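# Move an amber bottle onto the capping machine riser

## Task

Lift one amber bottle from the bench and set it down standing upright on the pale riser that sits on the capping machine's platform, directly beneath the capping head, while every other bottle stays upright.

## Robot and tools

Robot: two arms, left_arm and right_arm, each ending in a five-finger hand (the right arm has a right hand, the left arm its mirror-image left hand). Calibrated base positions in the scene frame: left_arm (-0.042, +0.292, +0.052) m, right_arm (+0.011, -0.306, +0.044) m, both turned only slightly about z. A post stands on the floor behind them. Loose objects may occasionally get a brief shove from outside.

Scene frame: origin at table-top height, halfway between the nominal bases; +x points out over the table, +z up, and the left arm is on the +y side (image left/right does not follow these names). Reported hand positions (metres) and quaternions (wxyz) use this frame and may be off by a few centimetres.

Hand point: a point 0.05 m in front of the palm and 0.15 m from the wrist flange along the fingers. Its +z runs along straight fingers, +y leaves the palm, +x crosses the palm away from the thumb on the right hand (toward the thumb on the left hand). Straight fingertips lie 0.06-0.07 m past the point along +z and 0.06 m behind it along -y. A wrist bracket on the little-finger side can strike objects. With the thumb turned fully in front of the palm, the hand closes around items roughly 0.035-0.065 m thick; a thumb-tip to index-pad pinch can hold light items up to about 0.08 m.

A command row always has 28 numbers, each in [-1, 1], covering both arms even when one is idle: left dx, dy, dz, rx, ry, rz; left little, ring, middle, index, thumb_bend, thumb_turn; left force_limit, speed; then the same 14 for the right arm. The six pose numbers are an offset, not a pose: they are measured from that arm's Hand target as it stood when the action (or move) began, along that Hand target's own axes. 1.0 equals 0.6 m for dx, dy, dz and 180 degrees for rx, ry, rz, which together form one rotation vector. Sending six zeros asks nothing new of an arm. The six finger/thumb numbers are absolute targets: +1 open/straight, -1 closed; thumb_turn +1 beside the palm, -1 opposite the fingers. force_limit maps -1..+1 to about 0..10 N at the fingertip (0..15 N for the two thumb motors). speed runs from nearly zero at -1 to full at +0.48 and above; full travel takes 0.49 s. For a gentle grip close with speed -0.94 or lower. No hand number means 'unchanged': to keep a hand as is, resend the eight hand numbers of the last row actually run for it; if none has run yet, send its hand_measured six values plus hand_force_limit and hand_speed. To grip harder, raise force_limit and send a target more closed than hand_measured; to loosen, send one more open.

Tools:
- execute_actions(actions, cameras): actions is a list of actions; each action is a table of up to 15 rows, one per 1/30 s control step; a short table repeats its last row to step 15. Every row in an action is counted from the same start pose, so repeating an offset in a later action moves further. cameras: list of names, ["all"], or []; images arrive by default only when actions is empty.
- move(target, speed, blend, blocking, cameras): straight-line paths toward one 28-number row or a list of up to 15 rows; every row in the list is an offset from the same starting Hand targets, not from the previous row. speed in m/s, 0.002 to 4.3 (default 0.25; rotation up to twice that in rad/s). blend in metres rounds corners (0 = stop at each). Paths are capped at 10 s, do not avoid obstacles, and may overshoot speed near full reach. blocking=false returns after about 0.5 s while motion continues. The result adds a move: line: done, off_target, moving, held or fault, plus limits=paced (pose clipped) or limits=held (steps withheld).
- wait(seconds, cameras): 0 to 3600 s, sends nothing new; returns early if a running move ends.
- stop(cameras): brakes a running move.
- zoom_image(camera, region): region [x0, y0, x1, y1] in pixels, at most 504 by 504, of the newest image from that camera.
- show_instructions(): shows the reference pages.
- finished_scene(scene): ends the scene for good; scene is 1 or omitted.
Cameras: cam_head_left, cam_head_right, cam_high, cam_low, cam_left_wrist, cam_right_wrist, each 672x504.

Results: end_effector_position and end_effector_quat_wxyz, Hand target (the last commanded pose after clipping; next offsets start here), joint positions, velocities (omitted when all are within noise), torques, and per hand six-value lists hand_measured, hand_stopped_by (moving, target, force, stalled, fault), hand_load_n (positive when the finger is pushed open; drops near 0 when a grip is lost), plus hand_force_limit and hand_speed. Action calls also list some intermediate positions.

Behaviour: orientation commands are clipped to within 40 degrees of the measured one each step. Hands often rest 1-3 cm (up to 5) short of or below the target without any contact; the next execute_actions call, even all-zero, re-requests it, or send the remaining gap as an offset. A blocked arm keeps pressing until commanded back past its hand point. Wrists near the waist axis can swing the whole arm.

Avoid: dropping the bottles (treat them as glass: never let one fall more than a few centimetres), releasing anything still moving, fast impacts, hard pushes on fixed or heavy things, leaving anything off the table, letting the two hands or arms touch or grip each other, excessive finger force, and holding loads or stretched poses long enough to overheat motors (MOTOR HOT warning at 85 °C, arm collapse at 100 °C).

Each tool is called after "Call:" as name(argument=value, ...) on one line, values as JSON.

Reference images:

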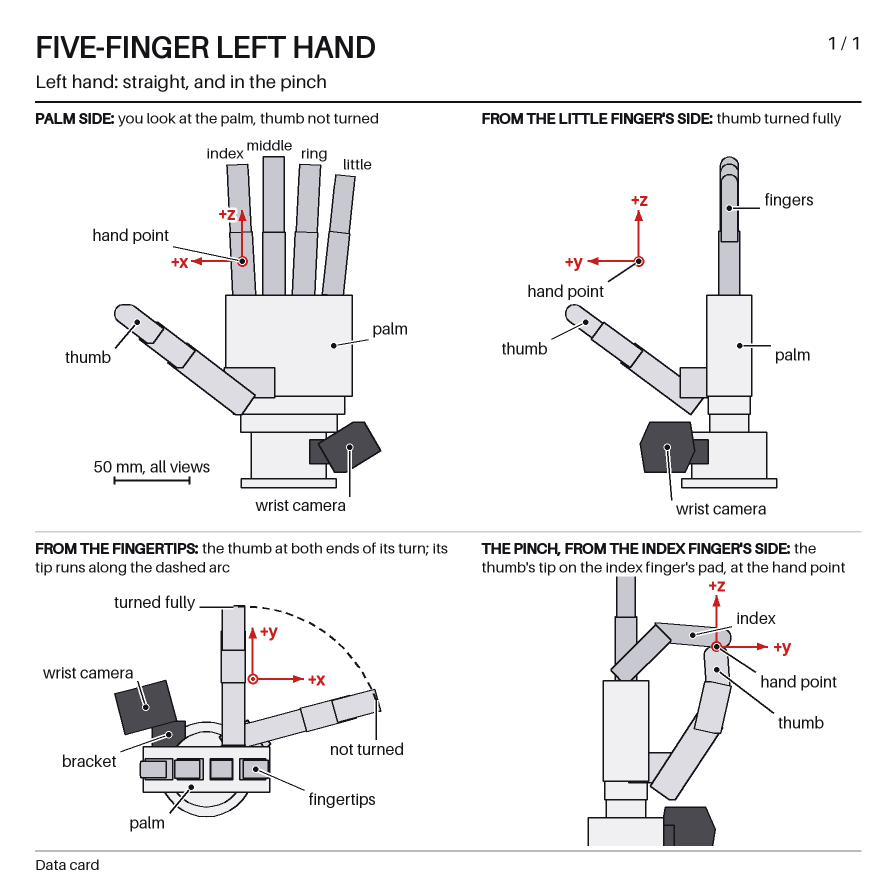

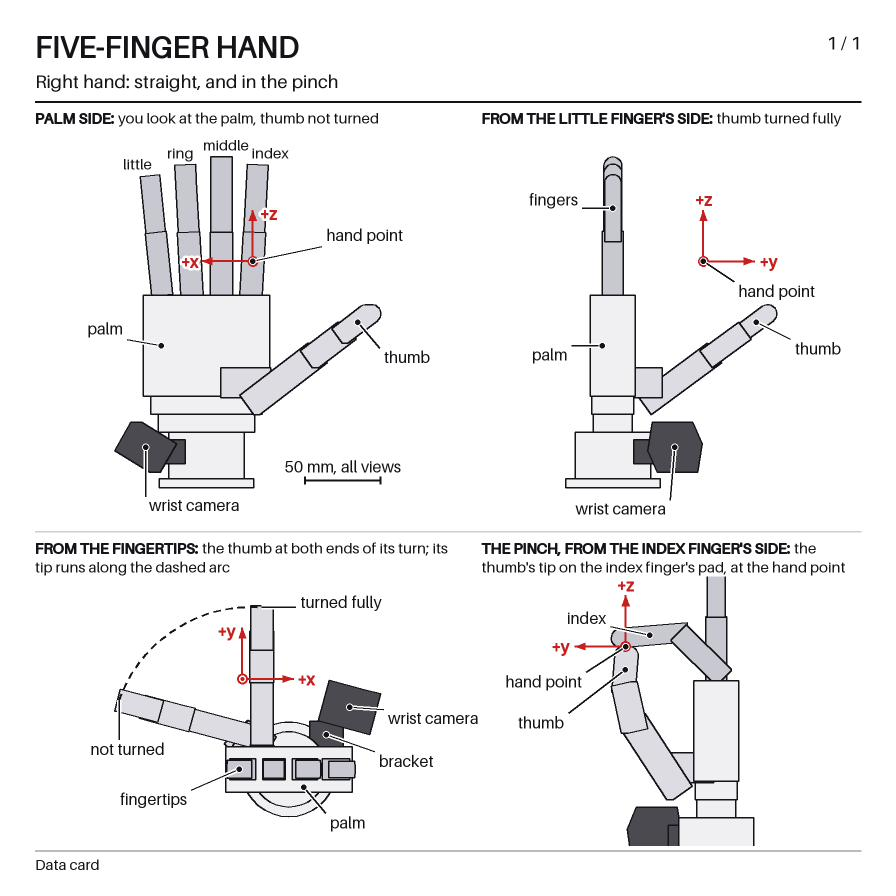

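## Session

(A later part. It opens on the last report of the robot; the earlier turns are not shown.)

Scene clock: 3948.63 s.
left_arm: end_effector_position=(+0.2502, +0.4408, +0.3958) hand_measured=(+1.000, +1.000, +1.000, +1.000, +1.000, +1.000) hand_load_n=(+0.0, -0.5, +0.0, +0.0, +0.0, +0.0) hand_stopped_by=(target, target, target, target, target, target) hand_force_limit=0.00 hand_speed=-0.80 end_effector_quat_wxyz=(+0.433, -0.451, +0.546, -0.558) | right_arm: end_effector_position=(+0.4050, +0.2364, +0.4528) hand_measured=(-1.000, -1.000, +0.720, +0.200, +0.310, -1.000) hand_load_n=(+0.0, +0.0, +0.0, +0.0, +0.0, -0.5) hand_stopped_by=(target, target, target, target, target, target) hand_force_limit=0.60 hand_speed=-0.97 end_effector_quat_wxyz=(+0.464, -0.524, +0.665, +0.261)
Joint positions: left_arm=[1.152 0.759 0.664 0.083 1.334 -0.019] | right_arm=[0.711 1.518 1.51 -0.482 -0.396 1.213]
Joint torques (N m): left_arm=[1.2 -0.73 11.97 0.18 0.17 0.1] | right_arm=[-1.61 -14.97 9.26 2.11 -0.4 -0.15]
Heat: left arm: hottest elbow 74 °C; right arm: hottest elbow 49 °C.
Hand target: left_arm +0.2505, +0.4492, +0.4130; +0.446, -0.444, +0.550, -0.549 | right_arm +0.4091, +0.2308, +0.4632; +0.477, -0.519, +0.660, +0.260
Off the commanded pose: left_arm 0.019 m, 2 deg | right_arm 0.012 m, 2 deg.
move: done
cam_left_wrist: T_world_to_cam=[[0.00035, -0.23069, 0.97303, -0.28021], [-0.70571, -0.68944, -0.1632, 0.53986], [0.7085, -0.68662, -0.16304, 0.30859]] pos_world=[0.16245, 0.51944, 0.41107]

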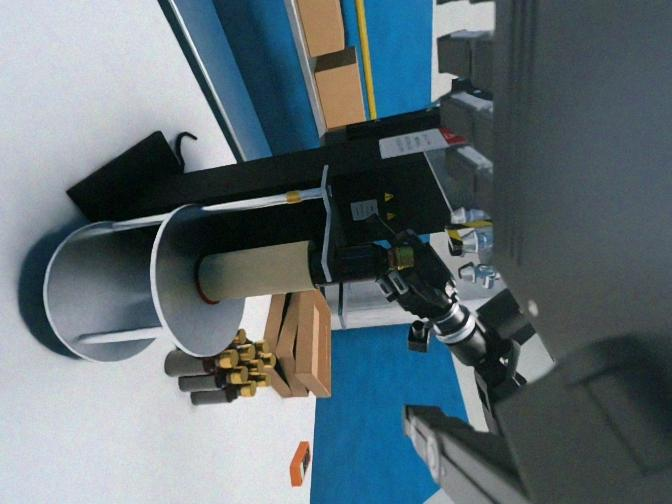

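Call:
move(target=[[0,0,0,0,0,0,1,1,1,1,1,1,0,-0.8,0,0,0,0,0,0,-1,-1,0.72,0.3,0.42,-1,0.6,-0.93],[0,0,0,0,0,0,1,1,1,1,1,1,0,-0.8,0,0,0,0,0,0,-1,-1,1,1,0.6,-1,0.6,-0.8]], cameras=["cam_left_wrist", "cam_right_wrist", "cam_head_left"])

Call:
zoom_image(camera="cam_left_wrist", region=[290, 200, 440, 350])

Scene clock: 4022.03 s.
left_arm: end_effector_position=(+0.2502, +0.4408, +0.3958) hand_measured=(+1.000, +1.000, +1.000, +1.000, +1.000, +1.000) hand_load_n=(+0.0, +0.0, -0.5, +0.0, +0.0, +0.0) hand_stopped_by=(target, target, target, target, target, target) hand_force_limit=0.00 hand_speed=-0.80 end_effector_quat_wxyz=(+0.433, -0.451, +0.546, -0.558) | right_arm: end_effector_position=(+0.4050, +0.2364, +0.4528) hand_measured=(-1.000, -1.000, +1.000, +1.000, +0.600, -1.000) hand_load_n=(+0.0, +0.0, +0.0, +0.0, +0.0, +0.0) hand_stopped_by=(target, target, target, target, target, target) hand_force_limit=0.60 hand_speed=-0.80 end_effector_quat_wxyz=(+0.464, -0.524, +0.665, +0.261)
Joint positions: left_arm=[1.152 0.759 0.664 0.083 1.334 -0.019] | right_arm=[0.711 1.518 1.51 -0.482 -0.396 1.213]
Joint torques (N m): left_arm=[1.26 -0.73 11.99 0.2 0.17 0.1] | right_arm=[-0.79 -16.03 9.25 2 -0.41 -0.11]
Heat: left arm: hottest elbow 74 °C; right arm: hottest elbow 47 °C.
Hand target: left_arm +0.2505, +0.4492, +0.4130; +0.446, -0.444, +0.550, -0.549 | right_arm +0.4091, +0.2308, +0.4632; +0.477, -0.519, +0.660, +0.260
Off the commanded pose: left_arm 0.019 m, 2 deg | right_arm 0.012 m, 2 deg.
move: done; target 2's new numbers were sent with right_arm's hand 0.012 m and 2 deg from that target
cam_left_wrist: T_world_to_cam=[[0.00035, -0.23069, 0.97303, -0.28021], [-0.70571, -0.68944, -0.1632, 0.53986], [0.7085, -0.68662, -0.16304, 0.30859]] pos_world=[0.16245, 0.51944, 0.41107]
cam_right_wrist: T_world_to_cam=[[-0.91343, 0.14421, -0.38058, 0.50532], [-0.38608, -0.01118, 0.9224, -0.26054], [0.12876, 0.98948, 0.06588, -0.197]] pos_world=[0.38636, 0.11915, 0.44562]
Images, in order (width x height): cam_head_left 672x504, cam_left_wrist 672x504, cam_right_wrist 672x504.

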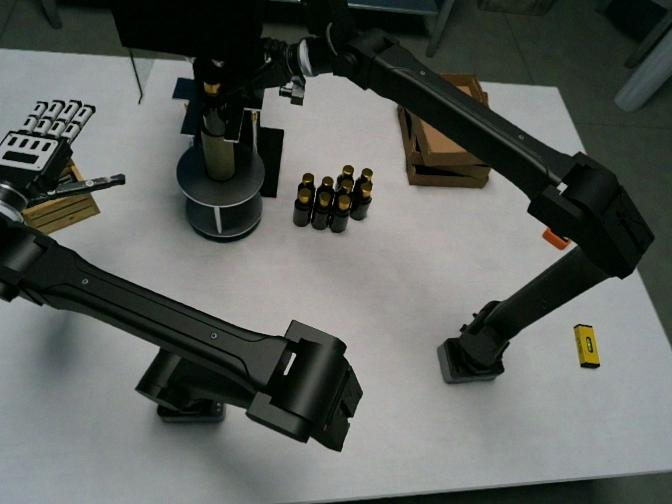

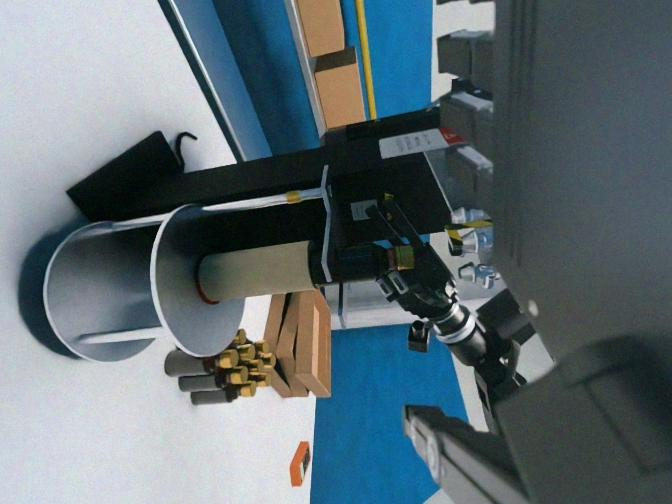

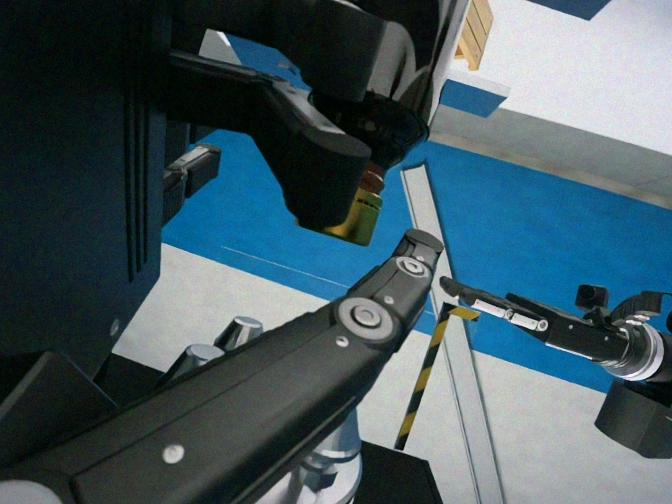

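Scaled by 3.360 from the camera's image (finer frame: 960x720).

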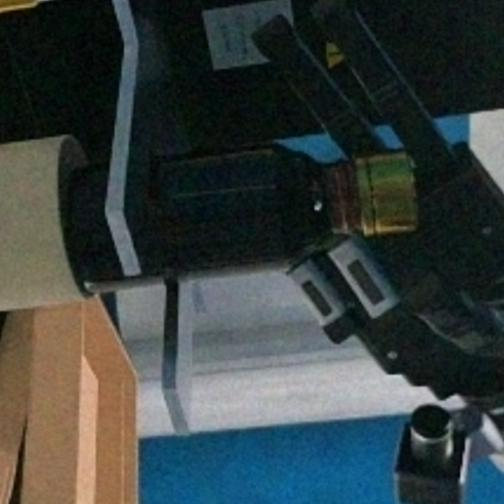

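Call:
move(target=[0,0,0,0,0,0,1,1,1,1,1,1,0,-0.8,0.0209,0.0286,-0.0565,0,0,0,-1,-1,1,1,0.6,-1,0.6,-0.8], speed=0.04, cameras=["cam_left_wrist", "cam_right_wrist"])

Call:
zoom_image(camera="cam_left_wrist", region=[290, 200, 440, 350])

Scene clock: 4035.63 s.
left_arm: end_effector_position=(+0.2502, +0.4408, +0.3958) hand_measured=(+1.000, +1.000, +1.000, +1.000, +1.000, +1.000) hand_load_n=(+0.0, +0.0, +0.0, +0.0, +0.0, +0.0) hand_stopped_by=(target, target, target, target, target, target) hand_force_limit=0.00 hand_speed=-0.80 end_effector_quat_wxyz=(+0.433, -0.451, +0.546, -0.558) | right_arm: end_effector_position=(+0.3766, +0.2077, +0.4590) hand_measured=(-1.000, -1.000, +1.000, +1.000, +0.600, -1.000) hand_load_n=(+0.0, +0.0, +0.0, +0.0, +0.0, -0.5) hand_stopped_by=(target, target, target, target, target, target) hand_force_limit=0.60 hand_speed=-0.80 end_effector_quat_wxyz=(+0.467, -0.523, +0.663, +0.262)
Joint positions: left_arm=[1.152 0.759 0.664 0.083 1.334 -0.019] | right_arm=[0.706 1.411 1.407 -0.478 -0.4 1.213]
Joint torques (N m): left_arm=[1.26 -0.73 11.99 0.18 0.17 0.1] | right_arm=[-1.38 -13.39 8.59 2.14 -0.34 -0.11]
Heat: left arm: hottest elbow 74 °C; right arm: hottest elbow 47 °C.
Hand target: left_arm +0.2505, +0.4492, +0.4130; +0.446, -0.444, +0.550, -0.549 | right_arm +0.3808, +0.2024, +0.4631; +0.477, -0.519, +0.660, +0.260
Off the commanded pose: left_arm 0.019 m, 2 deg | right_arm 0.008 m, 1 deg.
move: done
cam_left_wrist: T_world_to_cam=[[0.00035, -0.23069, 0.97303, -0.28021], [-0.70571, -0.68944, -0.1632, 0.53986], [0.7085, -0.68662, -0.16304, 0.30859]] pos_world=[0.16245, 0.51944, 0.41107]
cam_right_wrist: T_world_to_cam=[[-0.91183, 0.14716, -0.38328, 0.48592], [-0.38975, -0.01682, 0.92077, -0.27422], [0.12905, 0.98897, 0.0727, -0.16853]] pos_world=[0.35795, 0.09055, 0.45099]

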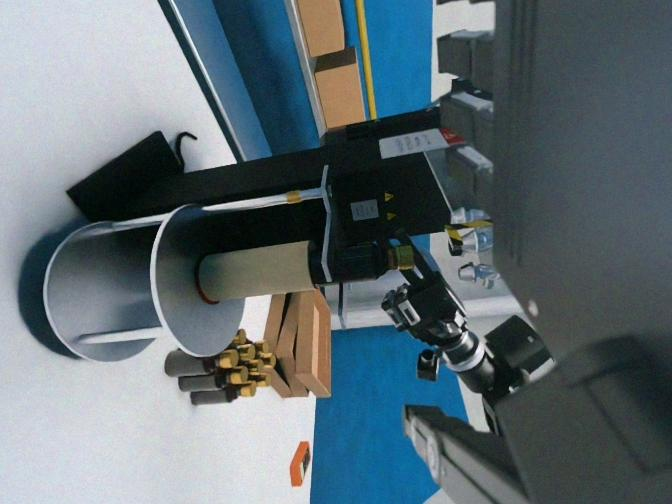

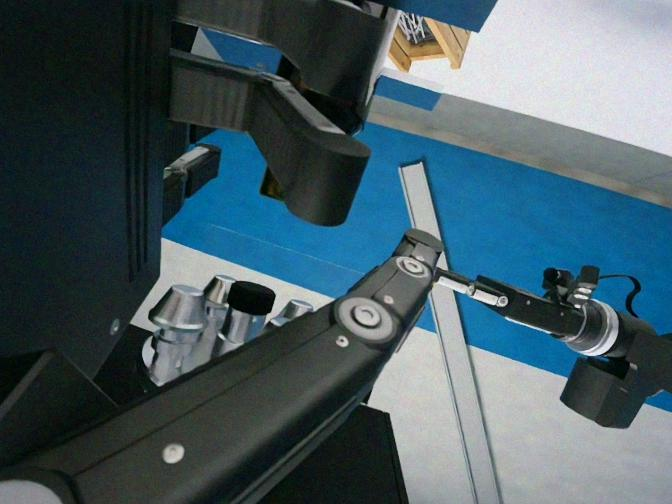

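Scaled by 3.360 from the camera's image (finer frame: 960x720).

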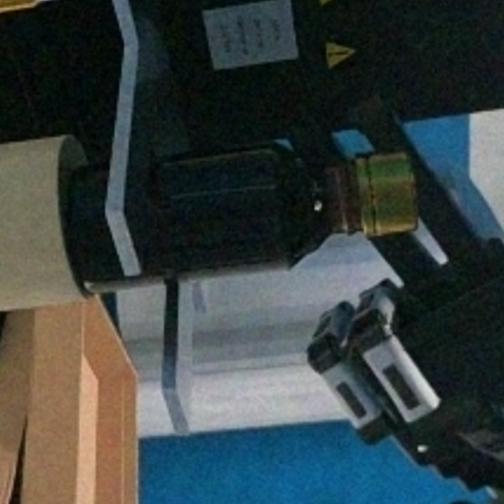

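Call:
move(target=[0,0,0,0,0,0,1,1,1,1,1,1,0,-0.8,0.0418,0.0572,-0.113,0,0,0,-1,-1,1,1,0.6,-1,0.6,-0.8], speed=0.08, cameras=["cam_left_wrist", "cam_head_left"])

Call:
zoom_image(camera="cam_head_left", region=[160, 60, 280, 180])

Call:
zoom_image(camera="cam_left_wrist", region=[290, 200, 440, 350])

Scene clock: 4045.83 s.
left_arm: end_effector_position=(+0.2502, +0.4408, +0.3958) hand_measured=(+1.000, +1.000, +1.000, +1.000, +1.000, +1.000) hand_load_n=(+0.0, +0.0, +0.0, +0.0, +0.0, +0.0) hand_stopped_by=(target, target, target, target, target, target) hand_force_limit=0.00 hand_speed=-0.80 end_effector_quat_wxyz=(+0.433, -0.451, +0.546, -0.558) | right_arm: end_effector_position=(+0.3216, +0.1512, +0.4675) hand_measured=(-1.000, -1.000, +1.000, +1.000, +0.600, -1.000) hand_load_n=(+0.0, +0.0, +0.0, +0.0, +0.0, +0.0) hand_stopped_by=(target, target, target, target, target, target) hand_force_limit=0.60 hand_speed=-0.80 end_effector_quat_wxyz=(+0.478, -0.519, +0.657, +0.264)
Joint positions: left_arm=[1.152 0.759 0.664 0.083 1.334 -0.019] | right_arm=[0.693 1.198 1.219 -0.476 -0.412 1.213]
Joint torques (N m): left_arm=[1.2 -0.73 11.99 0.2 0.17 0.1] | right_arm=[-1.61 -9.23 8.8 1.2 -0.34 -0.21]
Heat: left arm: hottest elbow 74 °C; right arm: hottest elbow 46 °C.
Hand target: left_arm +0.2505, +0.4492, +0.4130; +0.446, -0.444, +0.550, -0.549 | right_arm +0.3242, +0.1459, +0.4632; +0.477, -0.519, +0.660, +0.260
Off the commanded pose: left_arm 0.019 m, 2 deg | right_arm 0.007 m, 1 deg.
move: done
cam_left_wrist: T_world_to_cam=[[0.00035, -0.23069, 0.97303, -0.28021], [-0.70571, -0.68944, -0.1632, 0.53986], [0.7085, -0.68662, -0.16304, 0.30859]] pos_world=[0.16245, 0.51944, 0.41107]
Images, in order (width x height): cam_head_left 672x504, cam_left_wrist 672x504.

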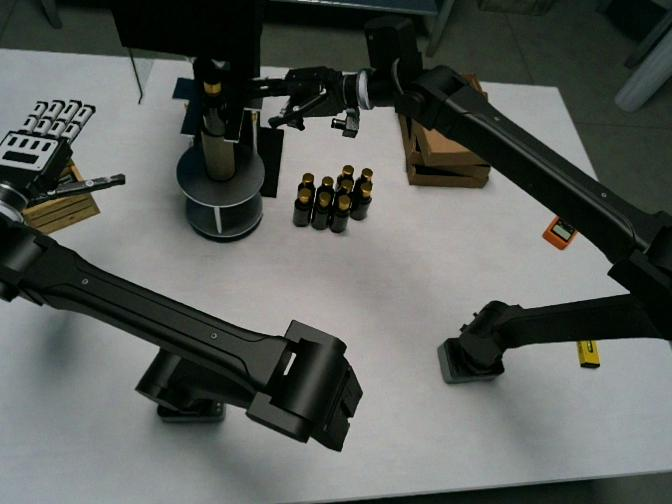

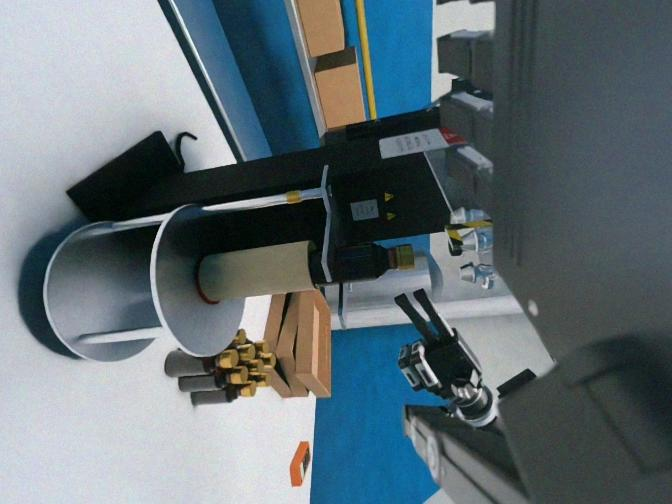

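Scaled by 4.200 from the camera's image (finer frame: 960x720).

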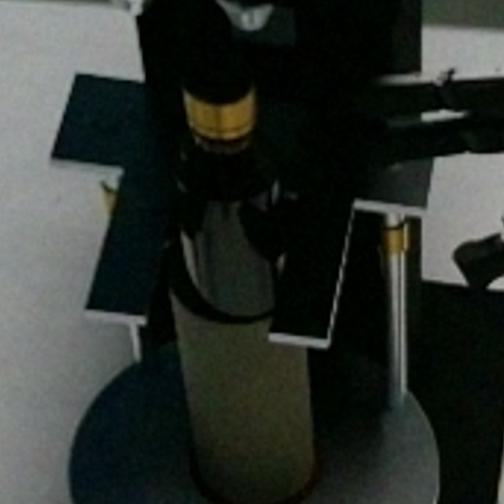

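Scaled by 3.360 from the camera's image (finer frame: 960x720).

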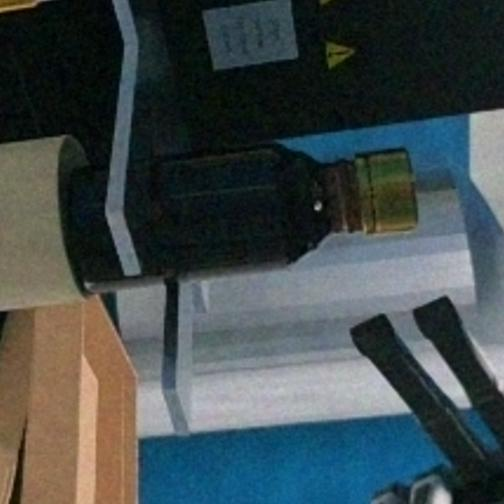

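Call:
zoom_image(camera="cam_head_left", region=[190, 90, 250, 150])

Call:
execute_actions(actions=[], cameras=["cam_head_right", "cam_high", "cam_low"])

Call:
zoom_image(camera="cam_head_right", region=[170, 80, 250, 160])

Call:
zoom_image(camera="cam_low", region=[200, 60, 340, 260])

Call:
zoom_image(camera="cam_high", region=[240, 120, 340, 240])

Scaled by 8.400 from the camera's image (finer frame: 960x720).

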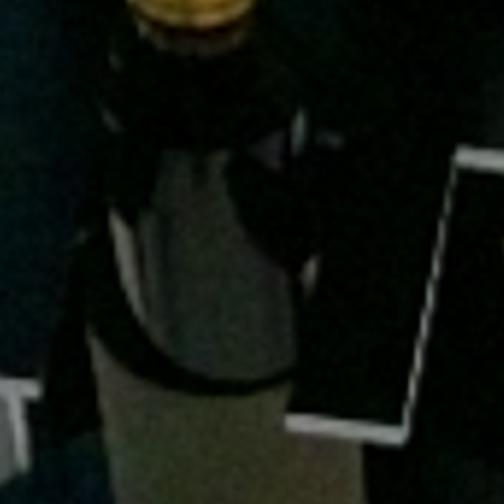

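Scene clock: 4056.40 s.
left_arm: end_effector_position=(+0.2502, +0.4408, +0.3958) hand_measured=(+1.000, +1.000, +1.000, +1.000, +1.000, +1.000) hand_load_n=(-0.5, +0.0, +0.0, +0.0, +0.0, +0.0) hand_stopped_by=(target, target, target, target, target, target) hand_force_limit=0.00 hand_speed=-0.80 end_effector_quat_wxyz=(+0.433, -0.451, +0.546, -0.558) | right_arm: end_effector_position=(+0.3216, +0.1512, +0.4675) hand_measured=(-1.000, -1.000, +1.000, +1.000, +0.600, -1.000) hand_load_n=(+0.0, +0.0, +0.0, +0.0, +0.0, +0.0) hand_stopped_by=(target, target, target, target, target, target) hand_force_limit=0.60 hand_speed=-0.80 end_effector_quat_wxyz=(+0.478, -0.519, +0.657, +0.264)
Joint positions: left_arm=[1.152 0.759 0.664 0.083 1.334 -0.019] | right_arm=[0.693 1.198 1.219 -0.476 -0.412 1.213]
Joint velocities: within noise
Joint torques (N m): left_arm=[1.26 -0.73 11.99 0.18 0.17 0.1] | right_arm=[-0.91 -8.7 8.83 1.42 -0.37 -0.18]
Heat: left arm: hottest elbow 74 °C; right arm: hottest elbow 46 °C.
Hand target: left_arm +0.2505, +0.4492, +0.4130; +0.446, -0.444, +0.550, -0.549 | right_arm +0.3242, +0.1459, +0.4632; +0.477, -0.519, +0.660, +0.260
Off the commanded pose: left_arm 0.019 m, 2 deg | right_arm 0.007 m, 1 deg.
Images, in order (width x height): cam_head_right 672x504, cam_high 672x504, cam_low 672x504.

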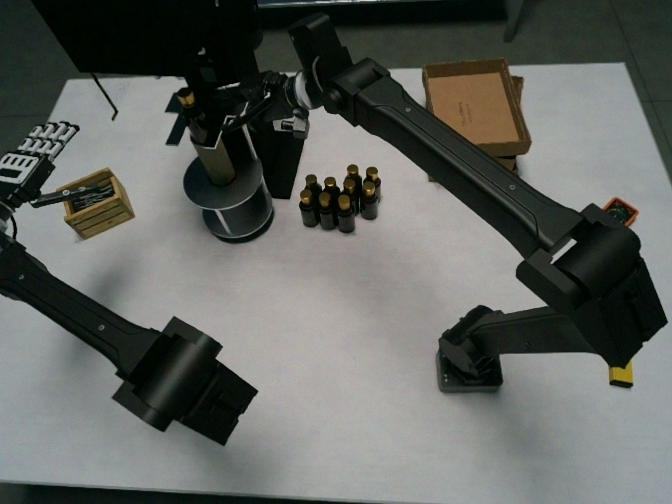

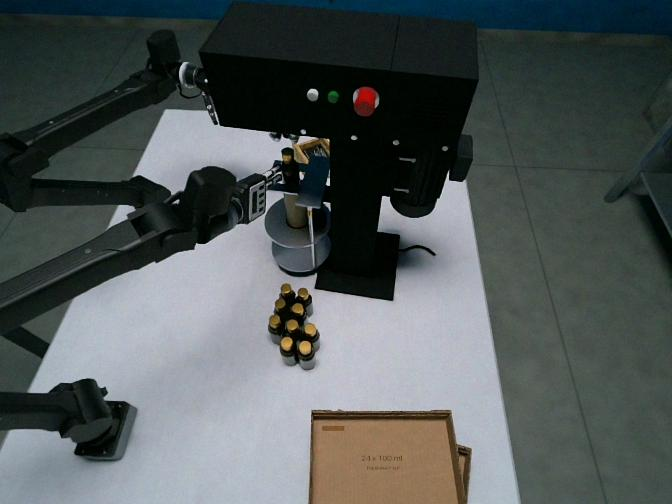

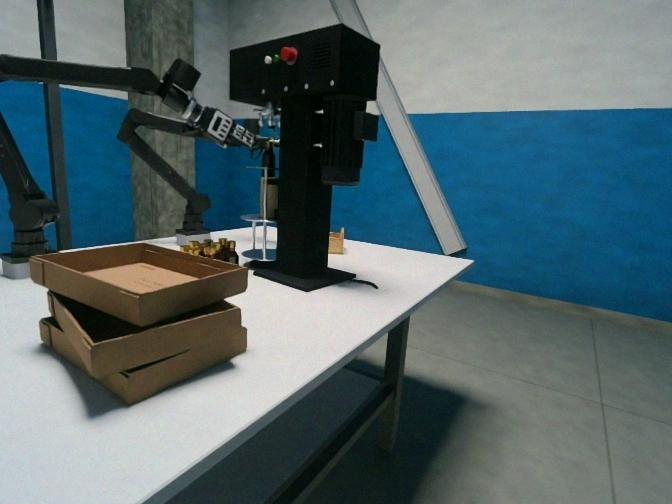

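Scaled by 6.300 from the camera's image (finer frame: 960x720).

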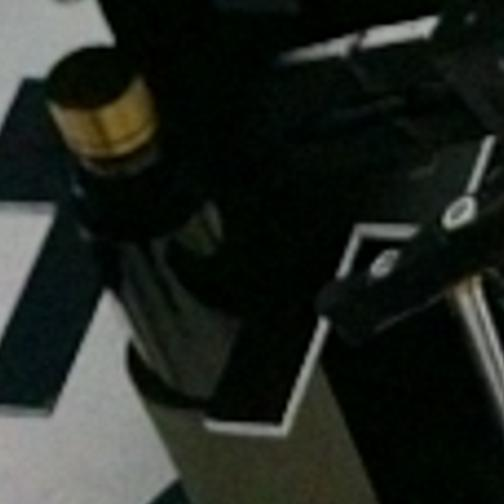

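Scaled by 2.520 from the camera's image (finer frame: 960x720).

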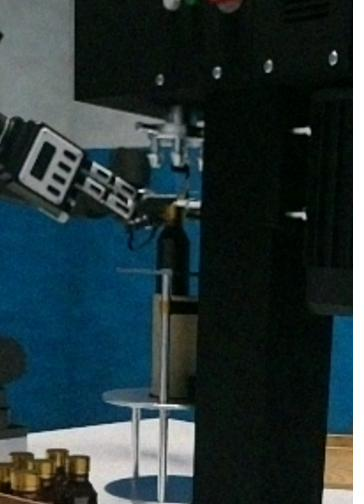

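Scaled by 4.200 from the camera's image (finer frame: 960x720).

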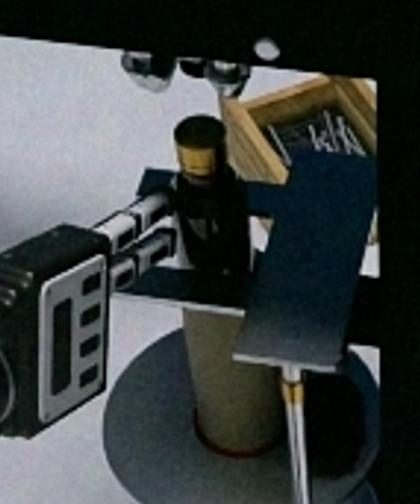

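Call:
move(target=[0,0,0,0,0,0,1,1,1,1,1,1,0,-0.8,0.0418,0.0572,-0.113,0,0,0,-1,-1,1,1,0.6,-1,0.6,-0.8], speed=0.1, cameras=["cam_head_left", "cam_left_wrist", "cam_low"])

Call:
zoom_image(camera="cam_low", region=[200, 80, 340, 260])

Call:
zoom_image(camera="cam_head_left", region=[270, 140, 390, 260])

Scene clock: 4070.13 s.
left_arm: end_effector_position=(+0.2502, +0.4408, +0.3958) hand_measured=(+1.000, +1.000, +1.000, +1.000, +1.000, +1.000) hand_load_n=(+0.0, +0.0, +0.0, +0.0, +0.0, -0.5) hand_stopped_by=(target, target, target, target, target, target) hand_force_limit=0.00 hand_speed=-0.80 end_effector_quat_wxyz=(+0.433, -0.451, +0.546, -0.558) | right_arm: end_effector_position=(+0.2657, +0.0939, +0.4701) hand_measured=(-1.000, -1.000, +1.000, +1.000, +0.600, -1.000) hand_load_n=(+0.0, +0.0, +0.0, +0.0, +0.0, +0.0) hand_stopped_by=(target, target, target, target, target, target) hand_force_limit=0.60 hand_speed=-0.80 end_effector_quat_wxyz=(+0.480, -0.516, +0.657, +0.266)
Joint positions: left_arm=[1.152 0.759 0.664 0.083 1.334 -0.019] | right_arm=[0.674 0.982 1.071 -0.54 -0.429 1.211]
Joint torques (N m): left_arm=[1.26 -0.67 11.99 0.2 0.17 0.1] | right_arm=[-0.91 -5.71 8.73 0.94 -0.38 -0.27]
Heat: left arm: hottest elbow 74 °C; right arm: hottest elbow 46 °C.
Hand target: left_arm +0.2505, +0.4492, +0.4130; +0.446, -0.444, +0.550, -0.549 | right_arm +0.2676, +0.0893, +0.4634; +0.477, -0.519, +0.660, +0.260
Off the commanded pose: left_arm 0.019 m, 2 deg | right_arm 0.009 m, 1 deg.
move: done
cam_left_wrist: T_world_to_cam=[[0.00035, -0.23069, 0.97303, -0.28021], [-0.70571, -0.68944, -0.1632, 0.53986], [0.7085, -0.68662, -0.16304, 0.30859]] pos_world=[0.16245, 0.51944, 0.41107]
Images, in order (width x height): cam_head_left 672x504, cam_low 672x504, cam_left_wrist 672x504.

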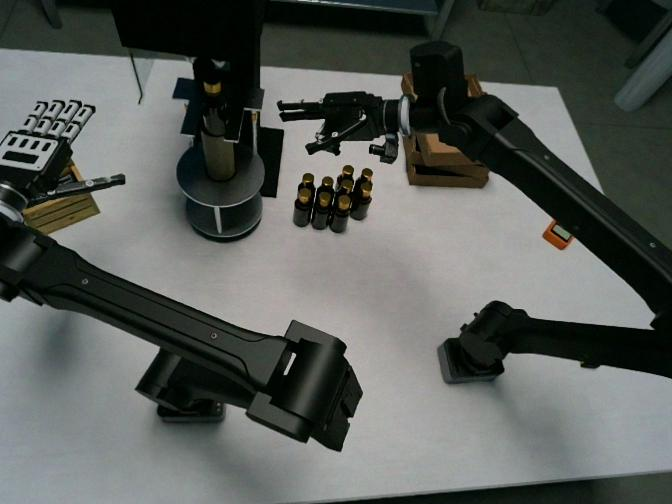

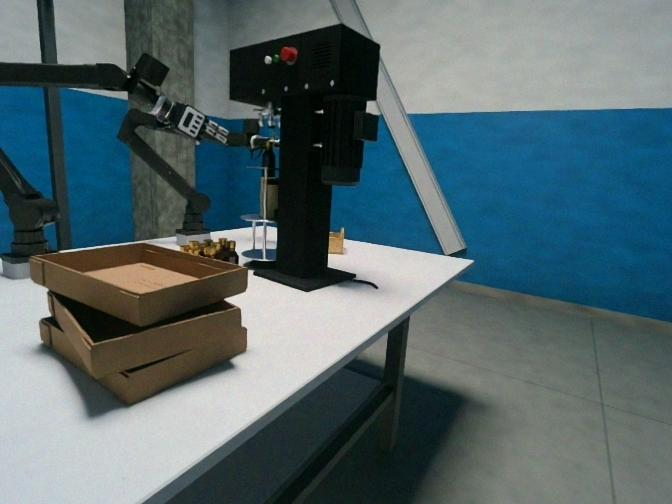

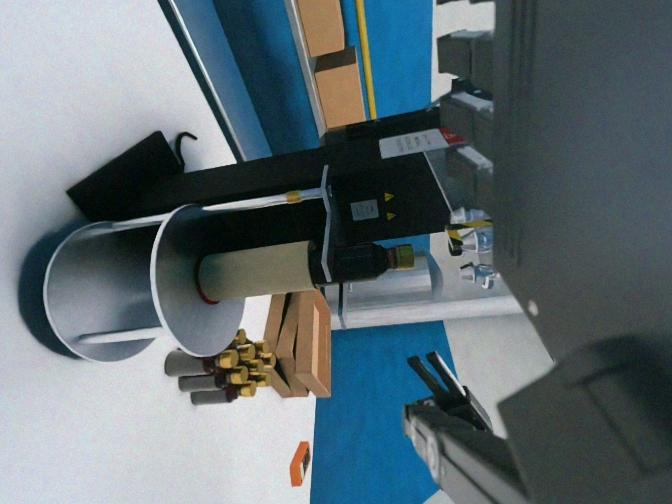

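Scaled by 2.800 from the camera's image (finer frame: 960x720).

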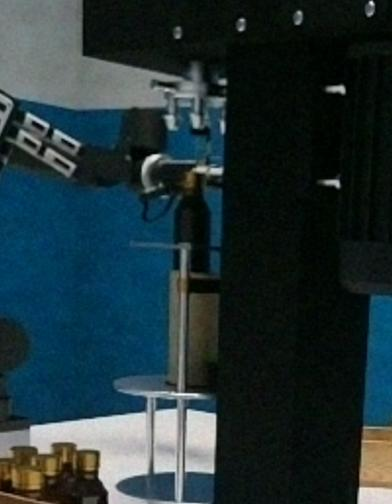

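Scaled by 4.200 from the camera's image (finer frame: 960x720).

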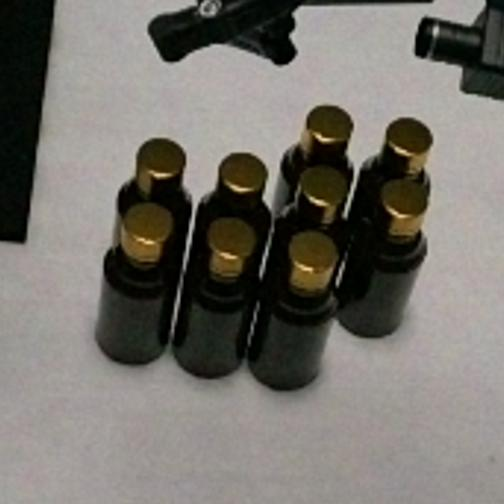

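Call:
finished_scene()

The scene is finished: the task was done.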